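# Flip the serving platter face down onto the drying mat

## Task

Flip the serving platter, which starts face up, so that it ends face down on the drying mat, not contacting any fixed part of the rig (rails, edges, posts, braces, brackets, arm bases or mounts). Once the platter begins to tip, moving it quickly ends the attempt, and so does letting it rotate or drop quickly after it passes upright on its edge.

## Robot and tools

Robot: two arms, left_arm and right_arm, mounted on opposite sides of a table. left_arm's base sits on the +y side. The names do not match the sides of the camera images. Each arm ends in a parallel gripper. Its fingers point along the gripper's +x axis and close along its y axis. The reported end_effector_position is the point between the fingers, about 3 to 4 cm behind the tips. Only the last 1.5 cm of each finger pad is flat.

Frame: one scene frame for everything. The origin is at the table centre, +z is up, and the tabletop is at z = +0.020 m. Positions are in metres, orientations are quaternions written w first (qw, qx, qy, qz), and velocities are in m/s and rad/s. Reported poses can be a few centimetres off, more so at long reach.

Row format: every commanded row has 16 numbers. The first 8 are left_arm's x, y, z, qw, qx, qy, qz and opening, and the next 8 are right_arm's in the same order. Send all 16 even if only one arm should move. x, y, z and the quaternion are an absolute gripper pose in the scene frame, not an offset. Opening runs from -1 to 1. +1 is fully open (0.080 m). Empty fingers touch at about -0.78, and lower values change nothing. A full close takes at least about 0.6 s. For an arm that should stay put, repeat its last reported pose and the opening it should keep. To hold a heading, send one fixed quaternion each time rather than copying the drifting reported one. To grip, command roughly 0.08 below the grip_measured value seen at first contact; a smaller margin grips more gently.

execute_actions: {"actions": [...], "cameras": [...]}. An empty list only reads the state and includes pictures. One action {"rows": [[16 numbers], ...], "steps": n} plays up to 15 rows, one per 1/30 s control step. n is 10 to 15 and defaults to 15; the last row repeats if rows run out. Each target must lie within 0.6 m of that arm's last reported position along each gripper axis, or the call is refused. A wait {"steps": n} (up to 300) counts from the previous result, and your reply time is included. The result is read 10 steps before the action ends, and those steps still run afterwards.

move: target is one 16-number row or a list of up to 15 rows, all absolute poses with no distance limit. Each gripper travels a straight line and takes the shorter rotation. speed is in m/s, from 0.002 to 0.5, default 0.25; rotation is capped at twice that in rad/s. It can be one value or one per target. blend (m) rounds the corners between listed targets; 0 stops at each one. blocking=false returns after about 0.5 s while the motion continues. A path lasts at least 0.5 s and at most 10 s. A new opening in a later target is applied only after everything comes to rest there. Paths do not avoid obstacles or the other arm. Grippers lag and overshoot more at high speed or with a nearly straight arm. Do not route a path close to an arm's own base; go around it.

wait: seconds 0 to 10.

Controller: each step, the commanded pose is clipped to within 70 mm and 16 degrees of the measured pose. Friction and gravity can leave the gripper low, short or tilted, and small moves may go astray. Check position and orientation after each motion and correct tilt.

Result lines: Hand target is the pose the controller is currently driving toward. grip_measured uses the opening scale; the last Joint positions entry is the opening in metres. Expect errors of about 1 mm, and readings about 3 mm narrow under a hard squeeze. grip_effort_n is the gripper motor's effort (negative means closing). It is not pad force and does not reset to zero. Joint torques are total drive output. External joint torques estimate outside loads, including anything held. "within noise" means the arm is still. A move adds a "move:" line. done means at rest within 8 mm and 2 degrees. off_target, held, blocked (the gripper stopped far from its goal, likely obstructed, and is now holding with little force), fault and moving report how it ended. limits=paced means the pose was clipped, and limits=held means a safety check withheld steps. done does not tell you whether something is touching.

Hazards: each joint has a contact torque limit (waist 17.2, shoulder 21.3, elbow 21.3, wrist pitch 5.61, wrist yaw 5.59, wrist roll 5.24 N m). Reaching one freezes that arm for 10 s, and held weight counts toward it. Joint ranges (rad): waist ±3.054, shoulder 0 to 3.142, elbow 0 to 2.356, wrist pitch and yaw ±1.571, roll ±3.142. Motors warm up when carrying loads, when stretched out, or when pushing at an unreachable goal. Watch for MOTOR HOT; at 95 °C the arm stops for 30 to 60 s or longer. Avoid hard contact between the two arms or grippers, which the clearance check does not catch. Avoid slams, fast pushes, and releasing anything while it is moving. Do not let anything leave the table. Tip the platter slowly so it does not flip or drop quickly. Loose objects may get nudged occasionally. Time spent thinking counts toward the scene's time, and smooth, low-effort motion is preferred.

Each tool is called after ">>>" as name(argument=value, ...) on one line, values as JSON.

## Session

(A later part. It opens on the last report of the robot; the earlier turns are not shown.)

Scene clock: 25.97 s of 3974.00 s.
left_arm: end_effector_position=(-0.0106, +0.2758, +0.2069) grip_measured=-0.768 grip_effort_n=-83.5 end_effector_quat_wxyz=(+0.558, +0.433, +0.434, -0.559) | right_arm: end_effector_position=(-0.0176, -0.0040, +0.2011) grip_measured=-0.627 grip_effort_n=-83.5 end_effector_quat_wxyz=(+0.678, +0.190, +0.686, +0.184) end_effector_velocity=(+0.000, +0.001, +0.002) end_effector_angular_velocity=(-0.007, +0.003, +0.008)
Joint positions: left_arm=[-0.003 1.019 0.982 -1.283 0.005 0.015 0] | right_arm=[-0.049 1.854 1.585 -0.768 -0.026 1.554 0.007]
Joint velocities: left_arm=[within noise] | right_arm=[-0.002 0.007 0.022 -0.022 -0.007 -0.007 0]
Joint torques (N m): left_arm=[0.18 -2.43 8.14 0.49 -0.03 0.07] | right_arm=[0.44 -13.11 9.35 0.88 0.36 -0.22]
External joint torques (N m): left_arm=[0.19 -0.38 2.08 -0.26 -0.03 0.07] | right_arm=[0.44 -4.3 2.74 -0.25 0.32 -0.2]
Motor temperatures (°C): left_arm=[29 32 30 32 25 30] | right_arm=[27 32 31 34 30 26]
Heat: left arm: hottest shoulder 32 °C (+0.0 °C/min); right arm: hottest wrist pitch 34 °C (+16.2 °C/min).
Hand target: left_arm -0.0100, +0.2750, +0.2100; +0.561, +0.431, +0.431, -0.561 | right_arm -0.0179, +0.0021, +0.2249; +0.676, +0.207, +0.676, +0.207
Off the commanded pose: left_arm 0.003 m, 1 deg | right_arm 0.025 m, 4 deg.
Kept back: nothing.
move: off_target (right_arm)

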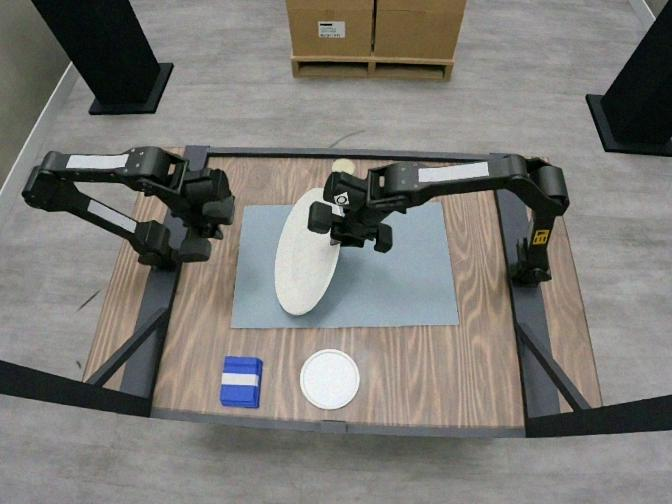

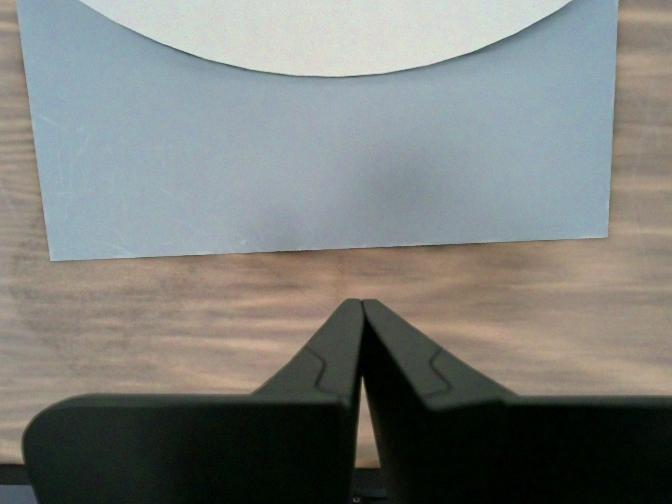

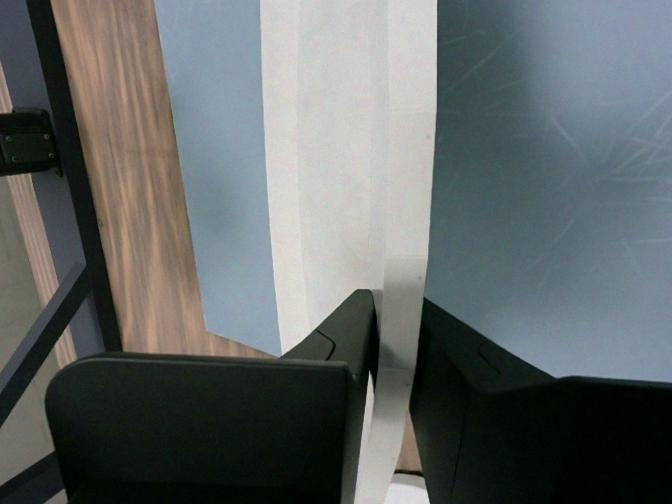

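>>> move(target=[[-0.010,0.275,0.21,0.561,0.431,0.431,-0.561,-0.9,-0.018,-0.008,0.262,0.697,0.117,0.697,0.117,-1],[-0.010,0.275,0.21,0.561,0.431,0.431,-0.561,-0.9,-0.018,-0.025,0.29,0.707,0.0308,0.7064,0.0308,-1],[-0.010,0.275,0.21,0.561,0.431,0.431,-0.561,-0.9,-0.018,-0.06,0.305,0.707,0.025,0.707,0.025,-1]], speed=0.06, blend=0.02)

Scene clock: 31.63 s of 3974.00 s.
left_arm: end_effector_position=(-0.0106, +0.2758, +0.2069) grip_measured=-0.768 grip_effort_n=-83.5 end_effector_quat_wxyz=(+0.558, +0.433, +0.434, -0.559) | right_arm: end_effector_position=(-0.0190, -0.0515, +0.2713) grip_measured=-0.627 grip_effort_n=-83.5 end_effector_quat_wxyz=(+0.702, +0.070, +0.706, +0.066) end_effector_velocity=(+0.000, -0.005, -0.007) end_effector_angular_velocity=(-0.031, +0.007, +0.006)
Joint positions: left_arm=[-0.003 1.019 0.982 -1.283 0.005 0.015 0] | right_arm=[-0.044 2.04 2.24 -1.578 -0.011 1.549 0.007]
Joint velocities: left_arm=[within noise] | right_arm=[-0.002 -0.002 -0.027 -0.007 -0.007 -0.007 0]
Joint torques (N m): left_arm=[0.17 -2.45 8.15 0.49 -0.03 0.07] | right_arm=[0.1 -19.74 6.55 0.35 0.34 -0.16]
External joint torques (N m): left_arm=[0.17 -0.45 2.13 -0.26 -0.03 0.07] | right_arm=[0.11 -10.68 0.99 -0.28 0.29 -0.15]
Motor temperatures (°C): left_arm=[29 32 31 31 25 30] | right_arm=[27 37 33 33 30 26]
Heat: left arm: hottest shoulder 32 °C (+0.0 °C/min); right arm: hottest shoulder 37 °C (+19.0 °C/min). Heating fast: the right arm's shoulder motor: a push or a pull is the cause, and it goes on while you think. Ease it with your next call, before anything else.
Hand target: left_arm -0.0100, +0.2750, +0.2100; +0.561, +0.431, +0.431, -0.561 | right_arm -0.0181, -0.0605, +0.3034; +0.702, +0.099, +0.699, +0.098
Off the commanded pose: left_arm 0.003 m, 1 deg | right_arm 0.035 m, 7 deg.
joint sent to its limit (right arm) — joint 4 (wrist pitch), lower limit.
Kept back: nothing.
move: off_target (right_arm); blend cut to 0.019 m at target 2

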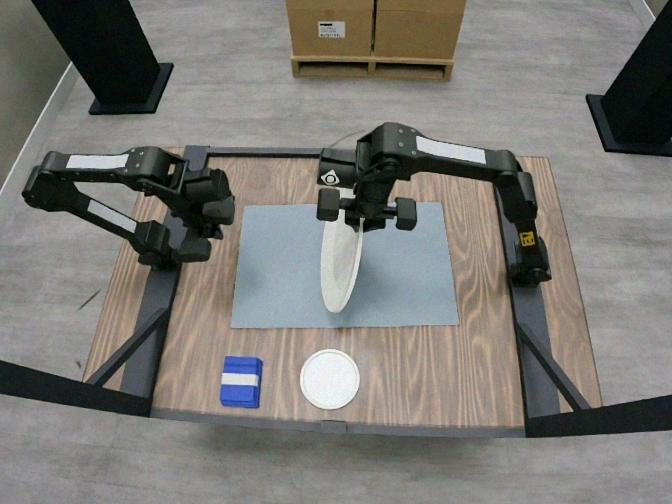

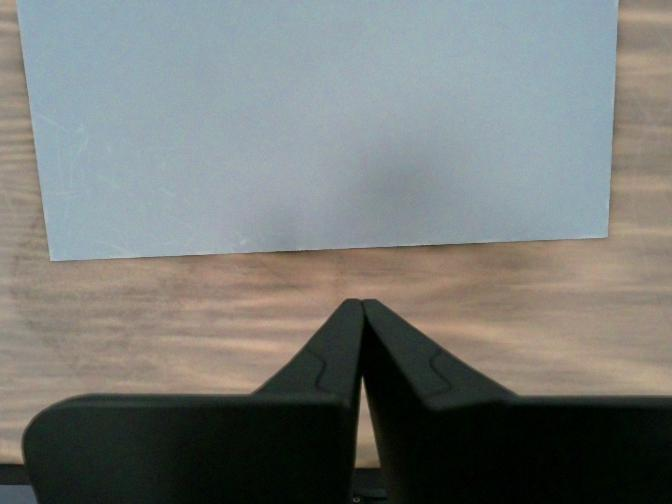

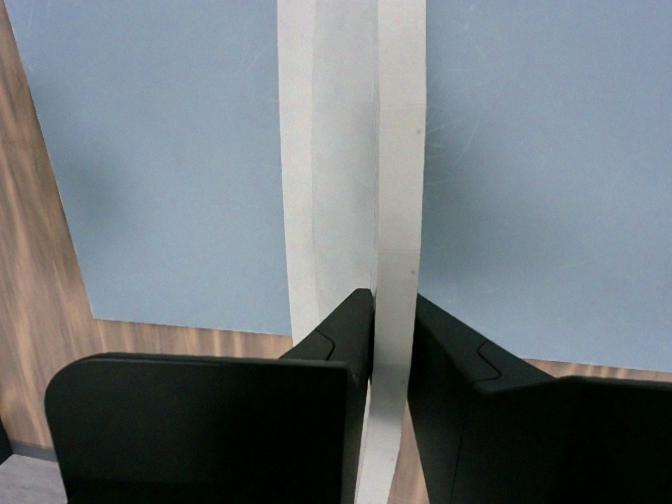

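>>> move(target=[[-0.010,0.275,0.21,0.561,0.431,0.431,-0.561,-0.9,-0.018,-0.075,0.32,0.707,0.025,0.707,0.025,-1],[-0.010,0.275,0.21,0.561,0.431,0.431,-0.561,-0.9,-0.018,-0.075,0.32,0.6244,-0.3319,0.5996,0.3748,-1]], speed=0.12)

Scene clock: 37.70 s of 3974.00 s.
left_arm: end_effector_position=(-0.0106, +0.2758, +0.2069) grip_measured=-0.768 grip_effort_n=-83.5 end_effector_quat_wxyz=(+0.558, +0.433, +0.434, -0.559) | right_arm: end_effector_position=(-0.0182, -0.0657, +0.2864) grip_measured=-0.627 grip_effort_n=-83.5 end_effector_quat_wxyz=(+0.649, -0.284, +0.570, +0.417)
Joint positions: left_arm=[-0.003 1.019 0.982 -1.283 0.005 0.015 0] | right_arm=[-0.044 1.97 2.196 -1.578 -0.003 0.499 0.007]
Joint velocities: within noise
Joint torques (N m): left_arm=[0.17 -2.43 8.14 0.49 -0.03 0.07] | right_arm=[-0.31 -19.3 6.71 0.45 0.06 -0.06]
External joint torques (N m): left_arm=[0.17 -0.4 2.05 -0.28 -0.03 0.07] | right_arm=[-0.31 -10.67 1.12 -0.27 0.04 -0.05]
Motor temperatures (°C): left_arm=[29 32 32 30 25 30] | right_arm=[27 46 33 32 30 26]
Heat: left arm: hottest shoulder 32 °C (+0.0 °C/min); right arm: hottest shoulder 46 °C (+30.2 °C/min). Heating fast: the right arm's shoulder motor: a push or a pull is the cause, and it goes on while you think. Ease it with your next call, before anything else.
Hand target: left_arm -0.0100, +0.2750, +0.2100; +0.561, +0.431, +0.431, -0.561 | right_arm -0.0181, -0.0756, +0.3183; +0.662, -0.256, +0.549, +0.442
Off the commanded pose: left_arm 0.003 m, 1 deg | right_arm 0.035 m, 9 deg.
joint sent to its limit (right arm) — joint 4 (wrist pitch), lower limit.
Kept back: nothing.
move: off_target (right_arm)

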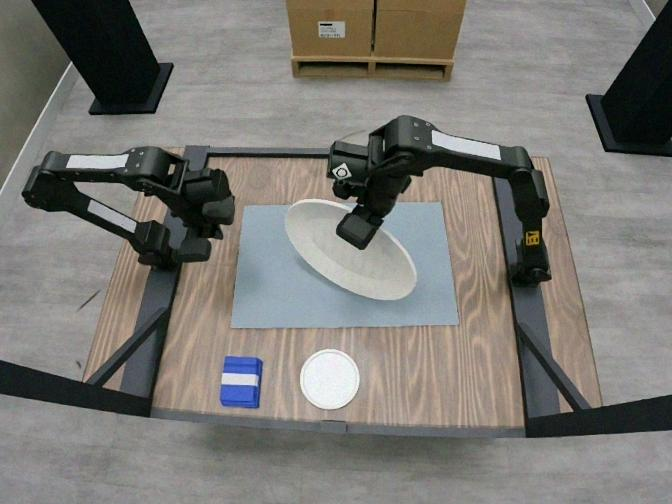

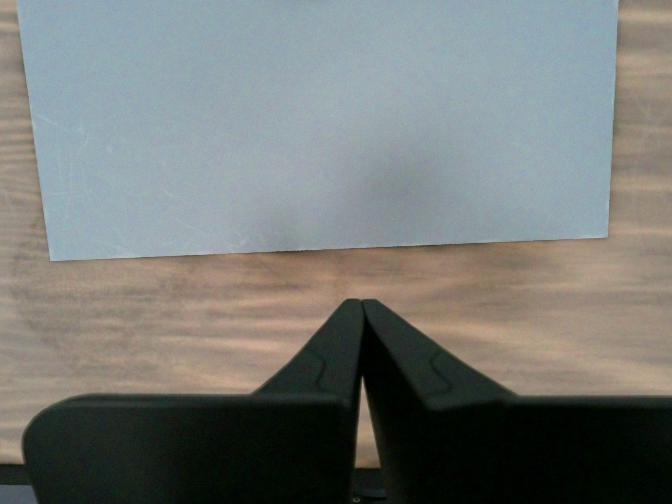

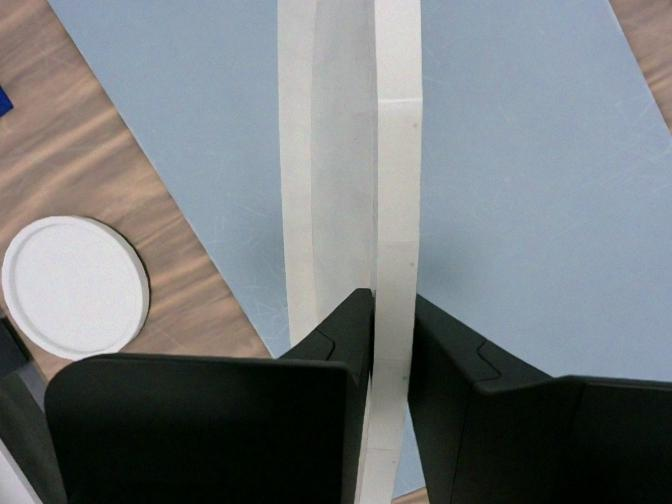

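>>> move(target=[[-0.010,0.275,0.21,0.561,0.431,0.431,-0.561,-0.9,-0.018,-0.07,0.30,0.4056,-0.5793,0.2989,0.6409,-1],[-0.010,0.275,0.21,0.561,0.431,0.431,-0.561,-0.9,-0.018,-0.07,0.30,0.0616,-0.7044,-0.0616,0.7044,-1]], speed=0.13, blend=0.01)

Scene clock: 46.77 s of 3974.00 s.
left_arm: end_effector_position=(-0.0106, +0.2758, +0.2069) grip_measured=-0.768 grip_effort_n=-83.5 end_effector_quat_wxyz=(+0.558, +0.433, +0.434, -0.559) | right_arm: end_effector_position=(-0.0160, -0.0671, +0.2825) grip_measured=-0.628 grip_effort_n=-83.5 end_effector_quat_wxyz=(+0.075, -0.705, -0.070, +0.702)
Joint positions: left_arm=[-0.003 1.019 0.982 -1.283 0.005 0.015 0] | right_arm=[-0.049 1.97 2.183 -1.578 -0.001 -1.597 0.007]
Joint velocities: within noise
Joint torques (N m): left_arm=[0.17 -2.44 8.14 0.49 -0.03 0.07] | right_arm=[0.2 -14.19 6.17 0.29 -0.12 -0.06]
External joint torques (N m): left_arm=[0.15 -0.48 2.18 -0.24 -0.03 0.07] | right_arm=[0.2 -5.78 0.71 -0.35 -0.07 -0.07]
Motor temperatures (°C): left_arm=[28 32 33 30 25 30] | right_arm=[27 49 34 31 30 26]
Heat: left arm: hottest elbow 33 °C (+7.7 °C/min); right arm: hottest shoulder 49 °C (+28.2 °C/min). Heating fast: the right arm's shoulder motor: a push or a pull is the cause, and it goes on while you think. Ease it with your next call, before anything else.
Hand target: left_arm -0.0100, +0.2750, +0.2100; +0.561, +0.431, +0.431, -0.561 | right_arm -0.0179, -0.0705, +0.2993; -0.089, +0.702, +0.089, -0.701
Off the commanded pose: left_arm 0.003 m, 1 deg | right_arm 0.018 m, 2 deg.
joint sent to its limit (right arm) — joint 4 (wrist pitch), lower limit.
Kept back: nothing.
move: off_target (right_arm)

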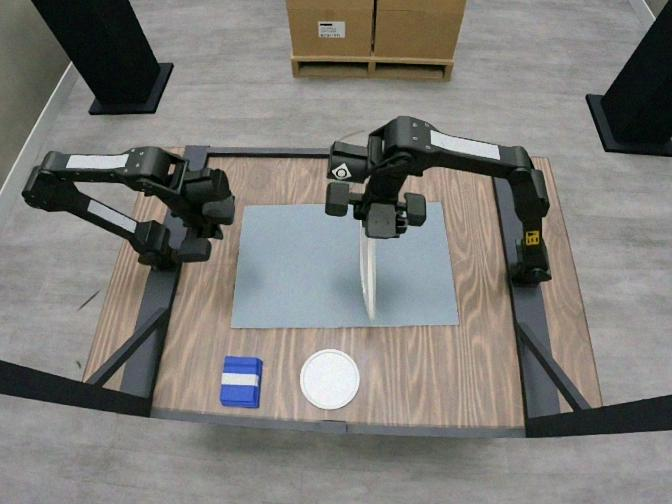

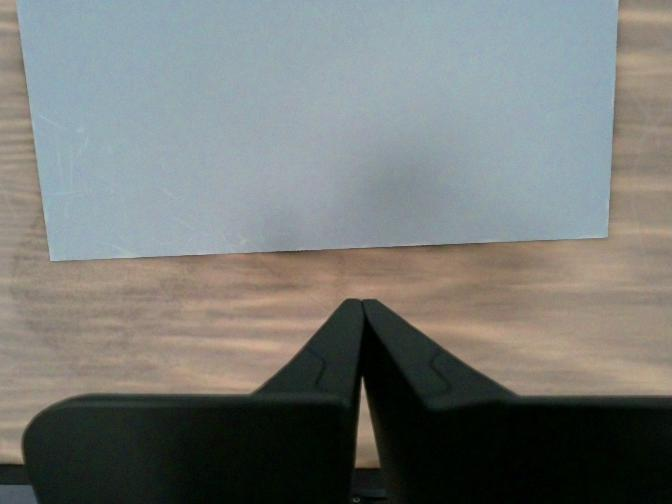

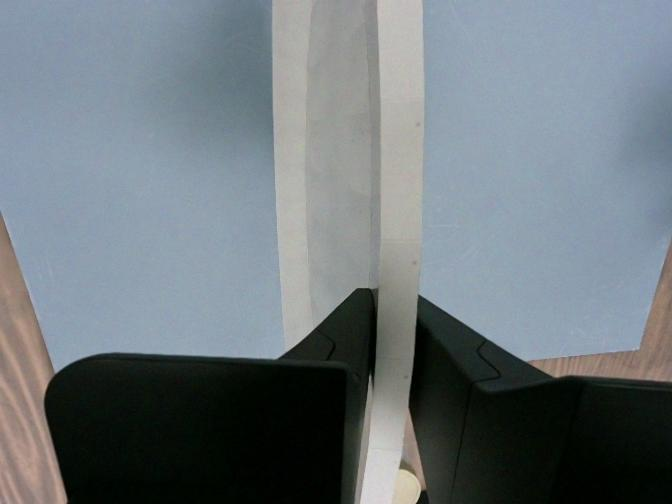

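>>> move(target=[[-0.010,0.275,0.21,0.561,0.431,0.431,-0.561,-0.9,-0.018,-0.072,0.305,0.117,-0.697,-0.117,0.697,-1],[-0.010,0.275,0.21,0.561,0.431,0.431,-0.561,-0.9,-0.018,-0.06,0.32,0.207,-0.676,-0.207,0.676,-1],[-0.010,0.275,0.21,0.561,0.431,0.431,-0.561,-0.9,-0.018,0.02,0.34,0.2705,-0.653,-0.2705,0.653,-1],[-0.010,0.275,0.21,0.561,0.431,0.431,-0.561,-0.9,-0.018,0.08,0.34,0.2705,-0.653,-0.2705,0.653,-1]], speed=0.065, blend=0.01)

Scene clock: 53.17 s of 3974.00 s.
left_arm: end_effector_position=(-0.0106, +0.2758, +0.2069) grip_measured=-0.768 grip_effort_n=-83.5 end_effector_quat_wxyz=(+0.558, +0.433, +0.434, -0.559) | right_arm: end_effector_position=(-0.0143, +0.0709, +0.2642) grip_measured=-0.628 grip_effort_n=-83.5 end_effector_quat_wxyz=(+0.212, -0.679, -0.210, +0.671)
Joint positions: left_arm=[-0.003 1.019 0.982 -1.283 0.005 0.015 0] | right_arm=[-0.045 2.172 2.269 -1.061 -0.005 -1.595 0.007]
Joint velocities: within noise
Joint torques (N m): left_arm=[-0.03 -2.09 7.13 0.62 0 0] | right_arm=[-0.16 -15.69 5.98 2.15 -0.18 0.05]
External joint torques (N m): left_arm=[-0.03 -0.04 1.01 -0.16 0 0] | right_arm=[-0.14 -4.91 -0.35 0.97 -0.14 0.02]
Motor temperatures (°C): left_arm=[28 32 33 29 25 30] | right_arm=[27 52 37 33 30 26]
Heat: left arm: hottest elbow 33 °C (+6.8 °C/min); right arm: hottest shoulder 52 °C (+28.2 °C/min). Fold the right arm in close to its base, or ease its load, before you think long.
Hand target: left_arm -0.0106, +0.2758, +0.2069; +0.558, +0.433, +0.434, -0.559 | right_arm -0.0152, +0.0716, +0.2797; -0.227, +0.672, +0.226, -0.668
Off the commanded pose: left_arm 0.003 m, 1 deg | right_arm 0.076 m, 10 deg.
MOTOR HOT: joint 2 (shoulder) of the right arm reports 52 °C; the controller stops that arm at 95 °C. To cool a motor, set the load down, stop pushing, or move to a pose that needs little force.
Kept back: nothing.
move: blocked (right_arm; both arms now hold where they are)

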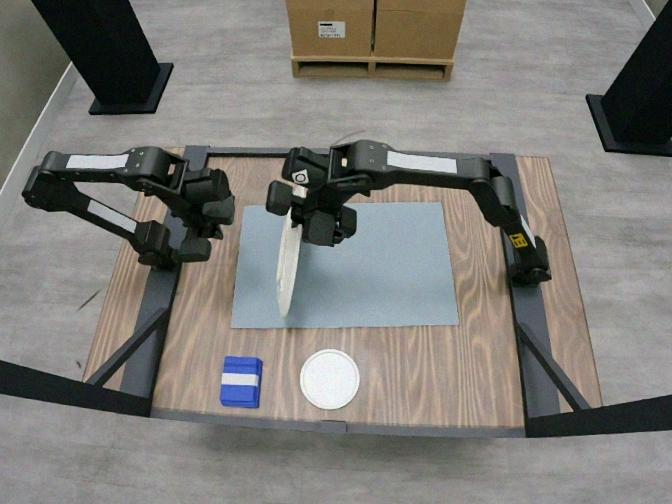

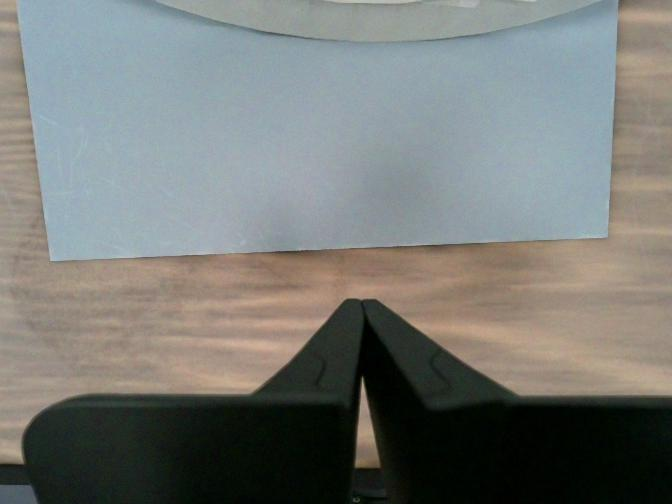

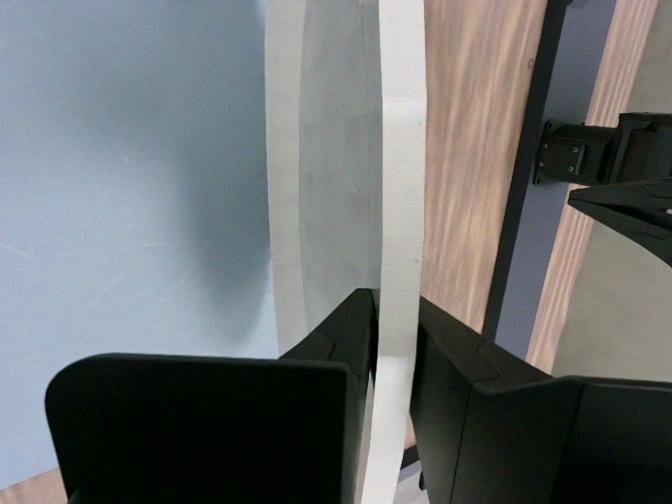

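>>> zoom_image(camera="cam_high", region=[200, 130, 400, 340])

Scaled by 2.400 from the camera's 672x504 image, which has a finer 960x720 frame.

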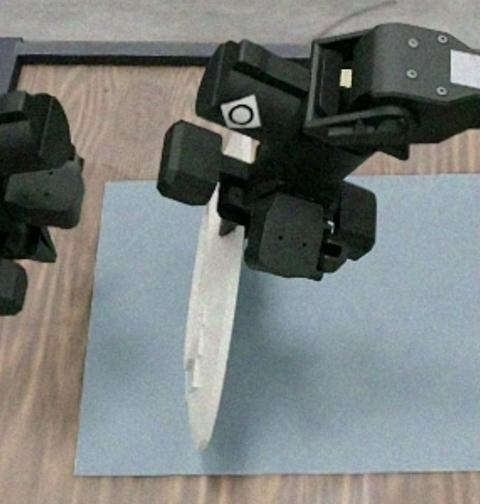

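>>> move(target=[[-0.010,0.275,0.21,0.561,0.431,0.431,-0.561,-0.9,-0.015,0.07,0.262,0.2705,-0.653,-0.2705,0.653,-1],[-0.010,0.275,0.21,0.561,0.431,0.431,-0.561,-0.9,-0.016,0.02,0.25,0.2705,-0.653,-0.2705,0.653,-1]], speed=0.05, blend=0.005)

>>> zoom_image(camera="cam_high", region=[200, 130, 400, 340])

Scene clock: 56.73 s of 3974.00 s.
left_arm: end_effector_position=(-0.0106, +0.2758, +0.2069) grip_measured=-0.768 grip_effort_n=-83.5 end_effector_quat_wxyz=(+0.558, +0.433, +0.434, -0.559) | right_arm: end_effector_position=(-0.0149, +0.0249, +0.2398) grip_measured=-0.626 grip_effort_n=-83.5 end_effector_quat_wxyz=(+0.265, -0.659, -0.263, +0.653)
Joint positions: left_arm=[-0.003 1.019 0.982 -1.283 0.005 0.015 0] | right_arm=[-0.05 1.81 1.562 -0.557 -0.015 -1.595 0.007]
Joint velocities: within noise
Joint torques (N m): left_arm=[0.17 -2.43 8.15 0.49 -0.03 0.07] | right_arm=[-0.26 -14.06 4.96 1.04 -0.29 -0.03]
External joint torques (N m): left_arm=[0.18 -0.41 2.1 -0.26 -0.03 0.07] | right_arm=[-0.26 -5.28 -1.93 -0.36 -0.25 -0.06]
Motor temperatures (°C): left_arm=[28 32 33 29 25 30] | right_arm=[27 53 36 35 30 26]
Heat: left arm: hottest elbow 33 °C (+6.3 °C/min); right arm: hottest shoulder 53 °C (+27.5 °C/min). Fold the right arm in close to its base, or ease its load, before you think long.
Hand target: left_arm -0.0100, +0.2750, +0.2100; +0.561, +0.431, +0.431, -0.561 | right_arm -0.0160, +0.0201, +0.2500; -0.271, +0.653, +0.271, -0.653
Off the commanded pose: left_arm 0.003 m, 1 deg | right_arm 0.011 m, 1 deg.
MOTOR HOT: still on. Joint 2 (shoulder) of the right arm reports 53 °C.
Kept back: nothing.
move: off_target (right_arm)

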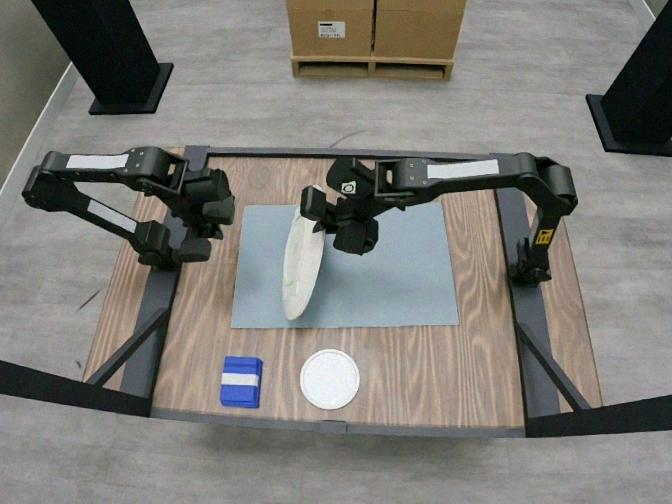

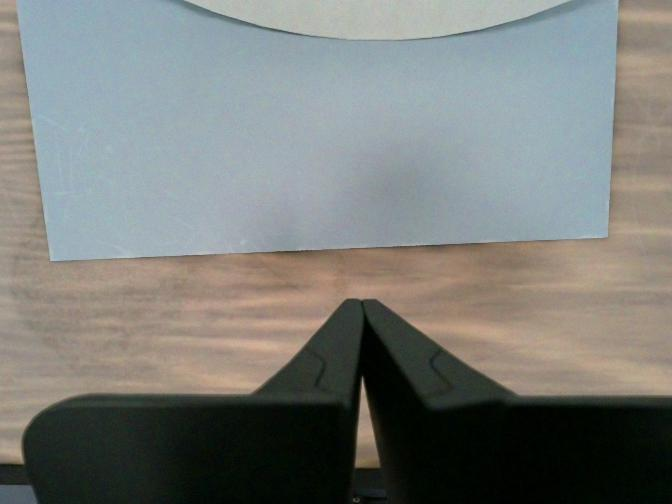

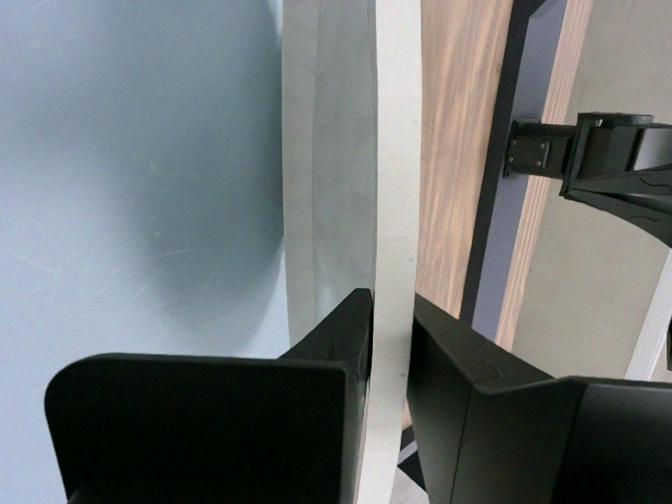

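Scaled by 2.400 from the camera's 672x504 image, which has a finer 960x720 frame.

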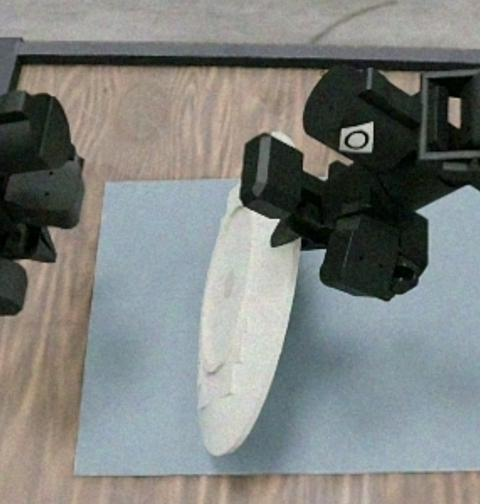

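>>> move(target=[[-0.010,0.275,0.21,0.561,0.431,0.431,-0.561,-0.9,-0.015,-0.025,0.228,0.293,-0.643,-0.293,0.643,-1],[-0.010,0.275,0.21,0.561,0.431,0.431,-0.561,-0.9,-0.015,-0.06,0.202,0.345,-0.617,-0.345,0.617,-1],[-0.010,0.275,0.21,0.561,0.431,0.431,-0.561,-0.9,-0.015,-0.084,0.17,0.3535,-0.612,-0.3535,0.612,-1],[-0.010,0.275,0.21,0.561,0.431,0.431,-0.561,-0.9,-0.015,-0.104,0.132,0.3535,-0.612,-0.3535,0.612,-1]], speed=0.04, blend=0.01)

>>> zoom_image(camera="cam_high", region=[200, 130, 400, 340])

Scene clock: 63.17 s of 3974.00 s.
left_arm: end_effector_position=(-0.0106, +0.2758, +0.2069) grip_measured=-0.768 grip_effort_n=-83.5 end_effector_quat_wxyz=(+0.558, +0.433, +0.434, -0.559) | right_arm: end_effector_position=(-0.0154, -0.0929, +0.1540) grip_measured=-0.586 grip_effort_n=-83.5 end_effector_quat_wxyz=(+0.375, -0.600, -0.374, +0.599)
Joint positions: left_arm=[-0.003 1.019 0.982 -1.283 0.005 0.015 0] | right_arm=[-0.073 1.385 0.496 0.435 -0.048 -1.595 0.009]
Joint velocities: within noise
Joint torques (N m): left_arm=[0.18 -2.45 8.14 0.49 -0.03 0.07] | right_arm=[-0.51 -4.27 1.63 -0.3 -0.2 -0.13]
External joint torques (N m): left_arm=[0.18 -0.47 2.09 -0.27 -0.03 0.07] | right_arm=[-0.52 0.34 -4.38 -1.95 -0.16 -0.18]
Motor temperatures (°C): left_arm=[28 32 34 29 25 30] | right_arm=[27 51 35 33 30 26]
Heat: left arm: hottest elbow 34 °C (+6.1 °C/min); right arm: hottest shoulder 51 °C (+23.3 °C/min). Fold the right arm in close to its base, or ease its load, before you think long.
Hand target: left_arm -0.0100, +0.2750, +0.2100; +0.561, +0.431, +0.431, -0.561 | right_arm -0.0152, -0.1042, +0.1326; -0.354, +0.612, +0.354, -0.612
Off the commanded pose: left_arm 0.003 m, 1 deg | right_arm 0.025 m, 4 deg.
MOTOR HOT: still on. Joint 2 (shoulder) of the right arm reports 51 °C.
Kept back: nothing.
move: off_target (right_arm)

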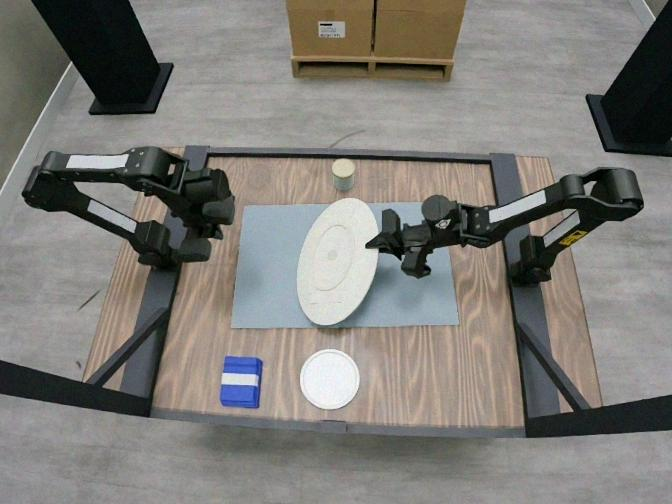

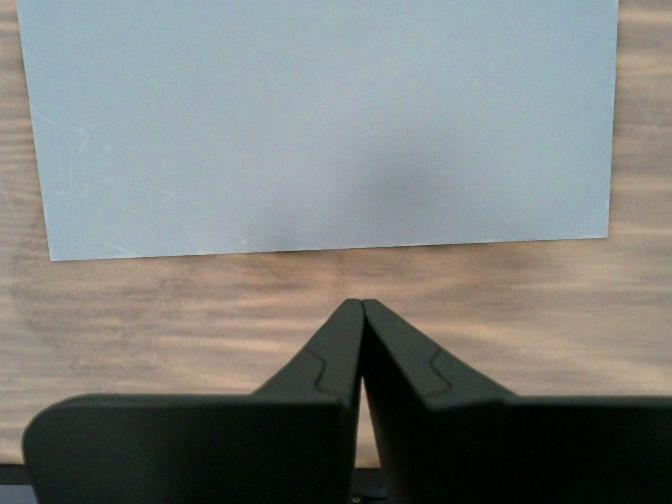

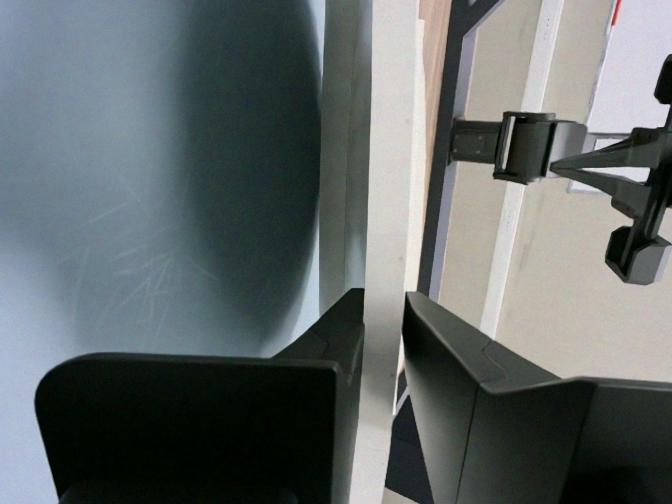

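Scaled by 2.400 from the camera's 672x504 image, which has a finer 960x720 frame.

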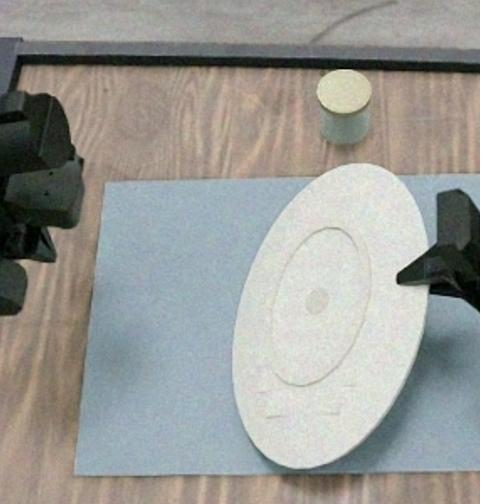

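>>> move(target=[[-0.010,0.275,0.21,0.561,0.431,0.431,-0.561,-0.9,-0.015,-0.114,0.11,0.3175,-0.632,-0.3175,0.632,-1],[-0.010,0.275,0.21,0.561,0.431,0.431,-0.561,-0.9,-0.015,-0.117,0.094,0.293,-0.643,-0.293,0.643,-1],[-0.010,0.275,0.21,0.561,0.431,0.431,-0.561,-0.9,-0.015,-0.116,0.074,0.2705,-0.653,-0.2705,0.653,-1]], speed=0.03, blend=0.005)

>>> zoom_image(camera="cam_high", region=[200, 130, 500, 355])

Scene clock: 69.17 s of 3974.00 s.
left_arm: end_effector_position=(-0.0106, +0.2758, +0.2069) grip_measured=-0.768 grip_effort_n=-83.5 end_effector_quat_wxyz=(+0.558, +0.433, +0.434, -0.559) | right_arm: end_effector_position=(-0.0143, -0.1183, +0.0719) grip_measured=-0.764 grip_effort_n=-83.5 end_effector_quat_wxyz=(+0.270, -0.653, -0.267, +0.655)
Joint positions: left_arm=[-0.003 1.019 0.982 -1.283 0.005 0.015 0] | right_arm=[-0.078 1.541 0.51 0.238 -0.044 -1.61 0.001]
Joint velocities: within noise
Joint torques (N m): left_arm=[0.18 -2.44 8.14 0.49 -0.04 0.07] | right_arm=[0.22 -5.96 5.07 1.22 0.05 -0.11]
External joint torques (N m): left_arm=[0.18 -0.42 2.05 -0.29 -0.04 0.06] | right_arm=[0.25 -0.89 -0.22 -0.19 0.1 -0.15]
Motor temperatures (°C): left_arm=[28 32 34 28 25 30] | right_arm=[27 47 34 33 30 26]
Heat: left arm: hottest elbow 34 °C (+5.1 °C/min); right arm: hottest shoulder 47 °C (+19.3 °C/min).
Hand target: left_arm -0.0100, +0.2750, +0.2100; +0.561, +0.431, +0.431, -0.561 | right_arm -0.0151, -0.1161, +0.0740; -0.271, +0.653, +0.271, -0.653
Off the commanded pose: left_arm 0.003 m, 1 deg | right_arm 0.003 m, 0 deg.
MOTOR HOT: cleared for the motors of the right arm.
Kept back: nothing.
move: done

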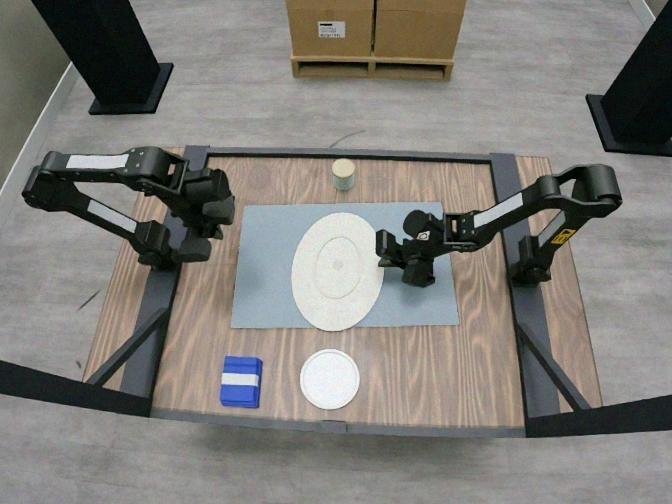

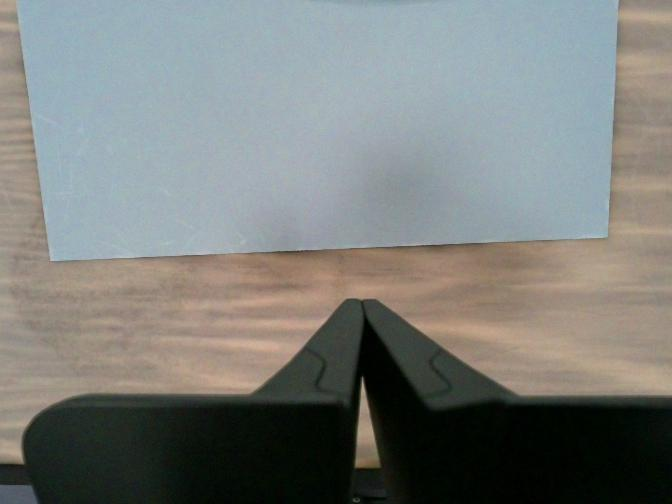

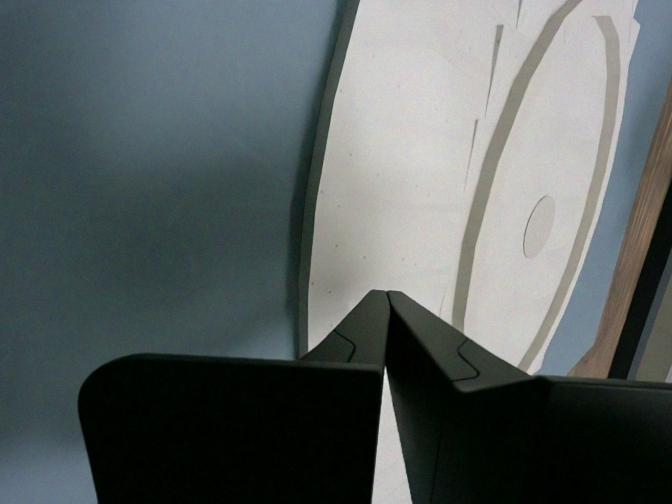

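Scaled by 1.680 from the camera's 672x504 image, which has a finer 960x720 frame.

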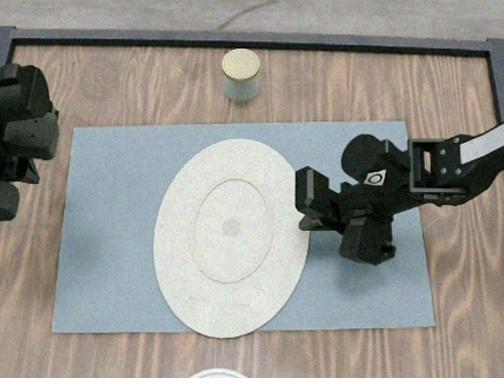

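>>> move(target=[[-0.010,0.275,0.21,0.561,0.431,0.431,-0.561,-0.9,-0.015,-0.135,0.10,0.2705,-0.653,-0.2705,0.653,-1],[-0.010,0.275,0.21,0.561,0.431,0.431,-0.561,-0.9,-0.015,-0.19,0.20,0.2705,-0.653,-0.2705,0.653,-1]], speed=0.12, blend=0.01)

>>> zoom_image(camera="cam_high", region=[220, 180, 470, 350])

Scene clock: 71.87 s of 3974.00 s.
left_arm: end_effector_position=(-0.0106, +0.2758, +0.2069) grip_measured=-0.768 grip_effort_n=-83.5 end_effector_quat_wxyz=(+0.558, +0.433, +0.434, -0.559) | right_arm: end_effector_position=(-0.0151, -0.1912, +0.1943) grip_measured=-0.764 grip_effort_n=-83.5 end_effector_quat_wxyz=(+0.267, -0.656, -0.265, +0.654)
Joint positions: left_arm=[-0.003 1.019 0.982 -1.283 0.005 0.015 0] | right_arm=[-0.097 0.947 0.683 -0.536 -0.053 -1.628 0.001]
Joint velocities: within noise
Joint torques (N m): left_arm=[0.18 -2.42 8.14 0.49 -0.03 0.07] | right_arm=[-0.18 -3.55 7.21 1 -0.23 -0.05]
External joint torques (N m): left_arm=[0.16 -0.4 2.09 -0.26 -0.03 0.07] | right_arm=[-0.17 -1.21 0.32 -0.41 -0.17 -0.09]
Motor temperatures (°C): left_arm=[28 32 35 28 25 30] | right_arm=[27 46 34 32 30 26]
Heat: left arm: hottest elbow 35 °C (+6.0 °C/min); right arm: hottest shoulder 46 °C (+18.0 °C/min).
Hand target: left_arm -0.0100, +0.2750, +0.2100; +0.561, +0.431, +0.431, -0.561 | right_arm -0.0150, -0.1901, +0.2000; -0.271, +0.653, +0.271, -0.653
Off the commanded pose: left_arm 0.003 m, 1 deg | right_arm 0.006 m, 1 deg.
Kept back: nothing.
move: done

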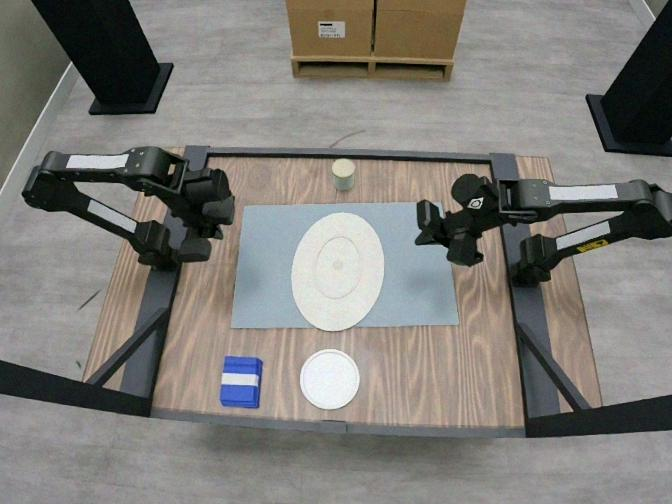

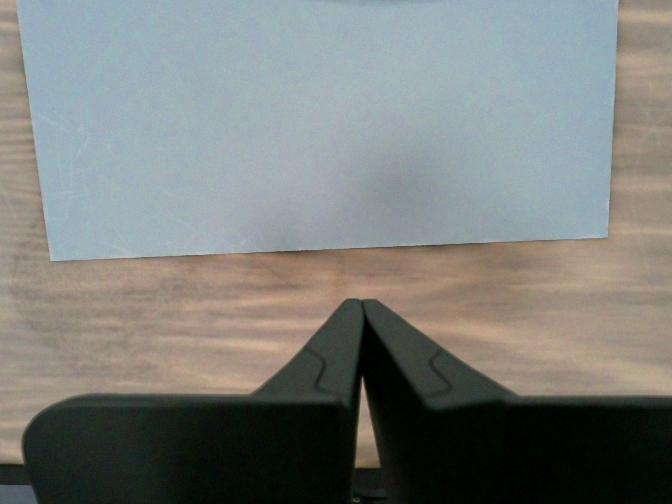

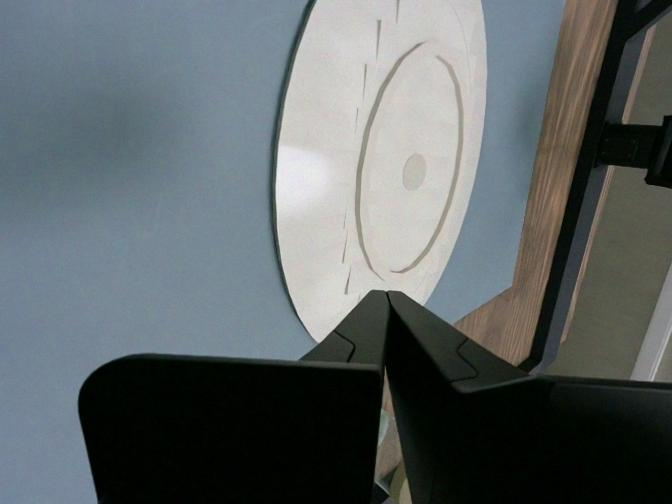

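Scaled by 2.016 from the camera's 672x504 image, which has a finer 960x720 frame.

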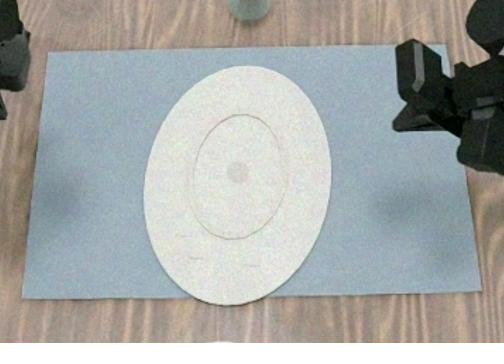

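>>> finished_scene(scene=2)

The scene is finished: the task was done.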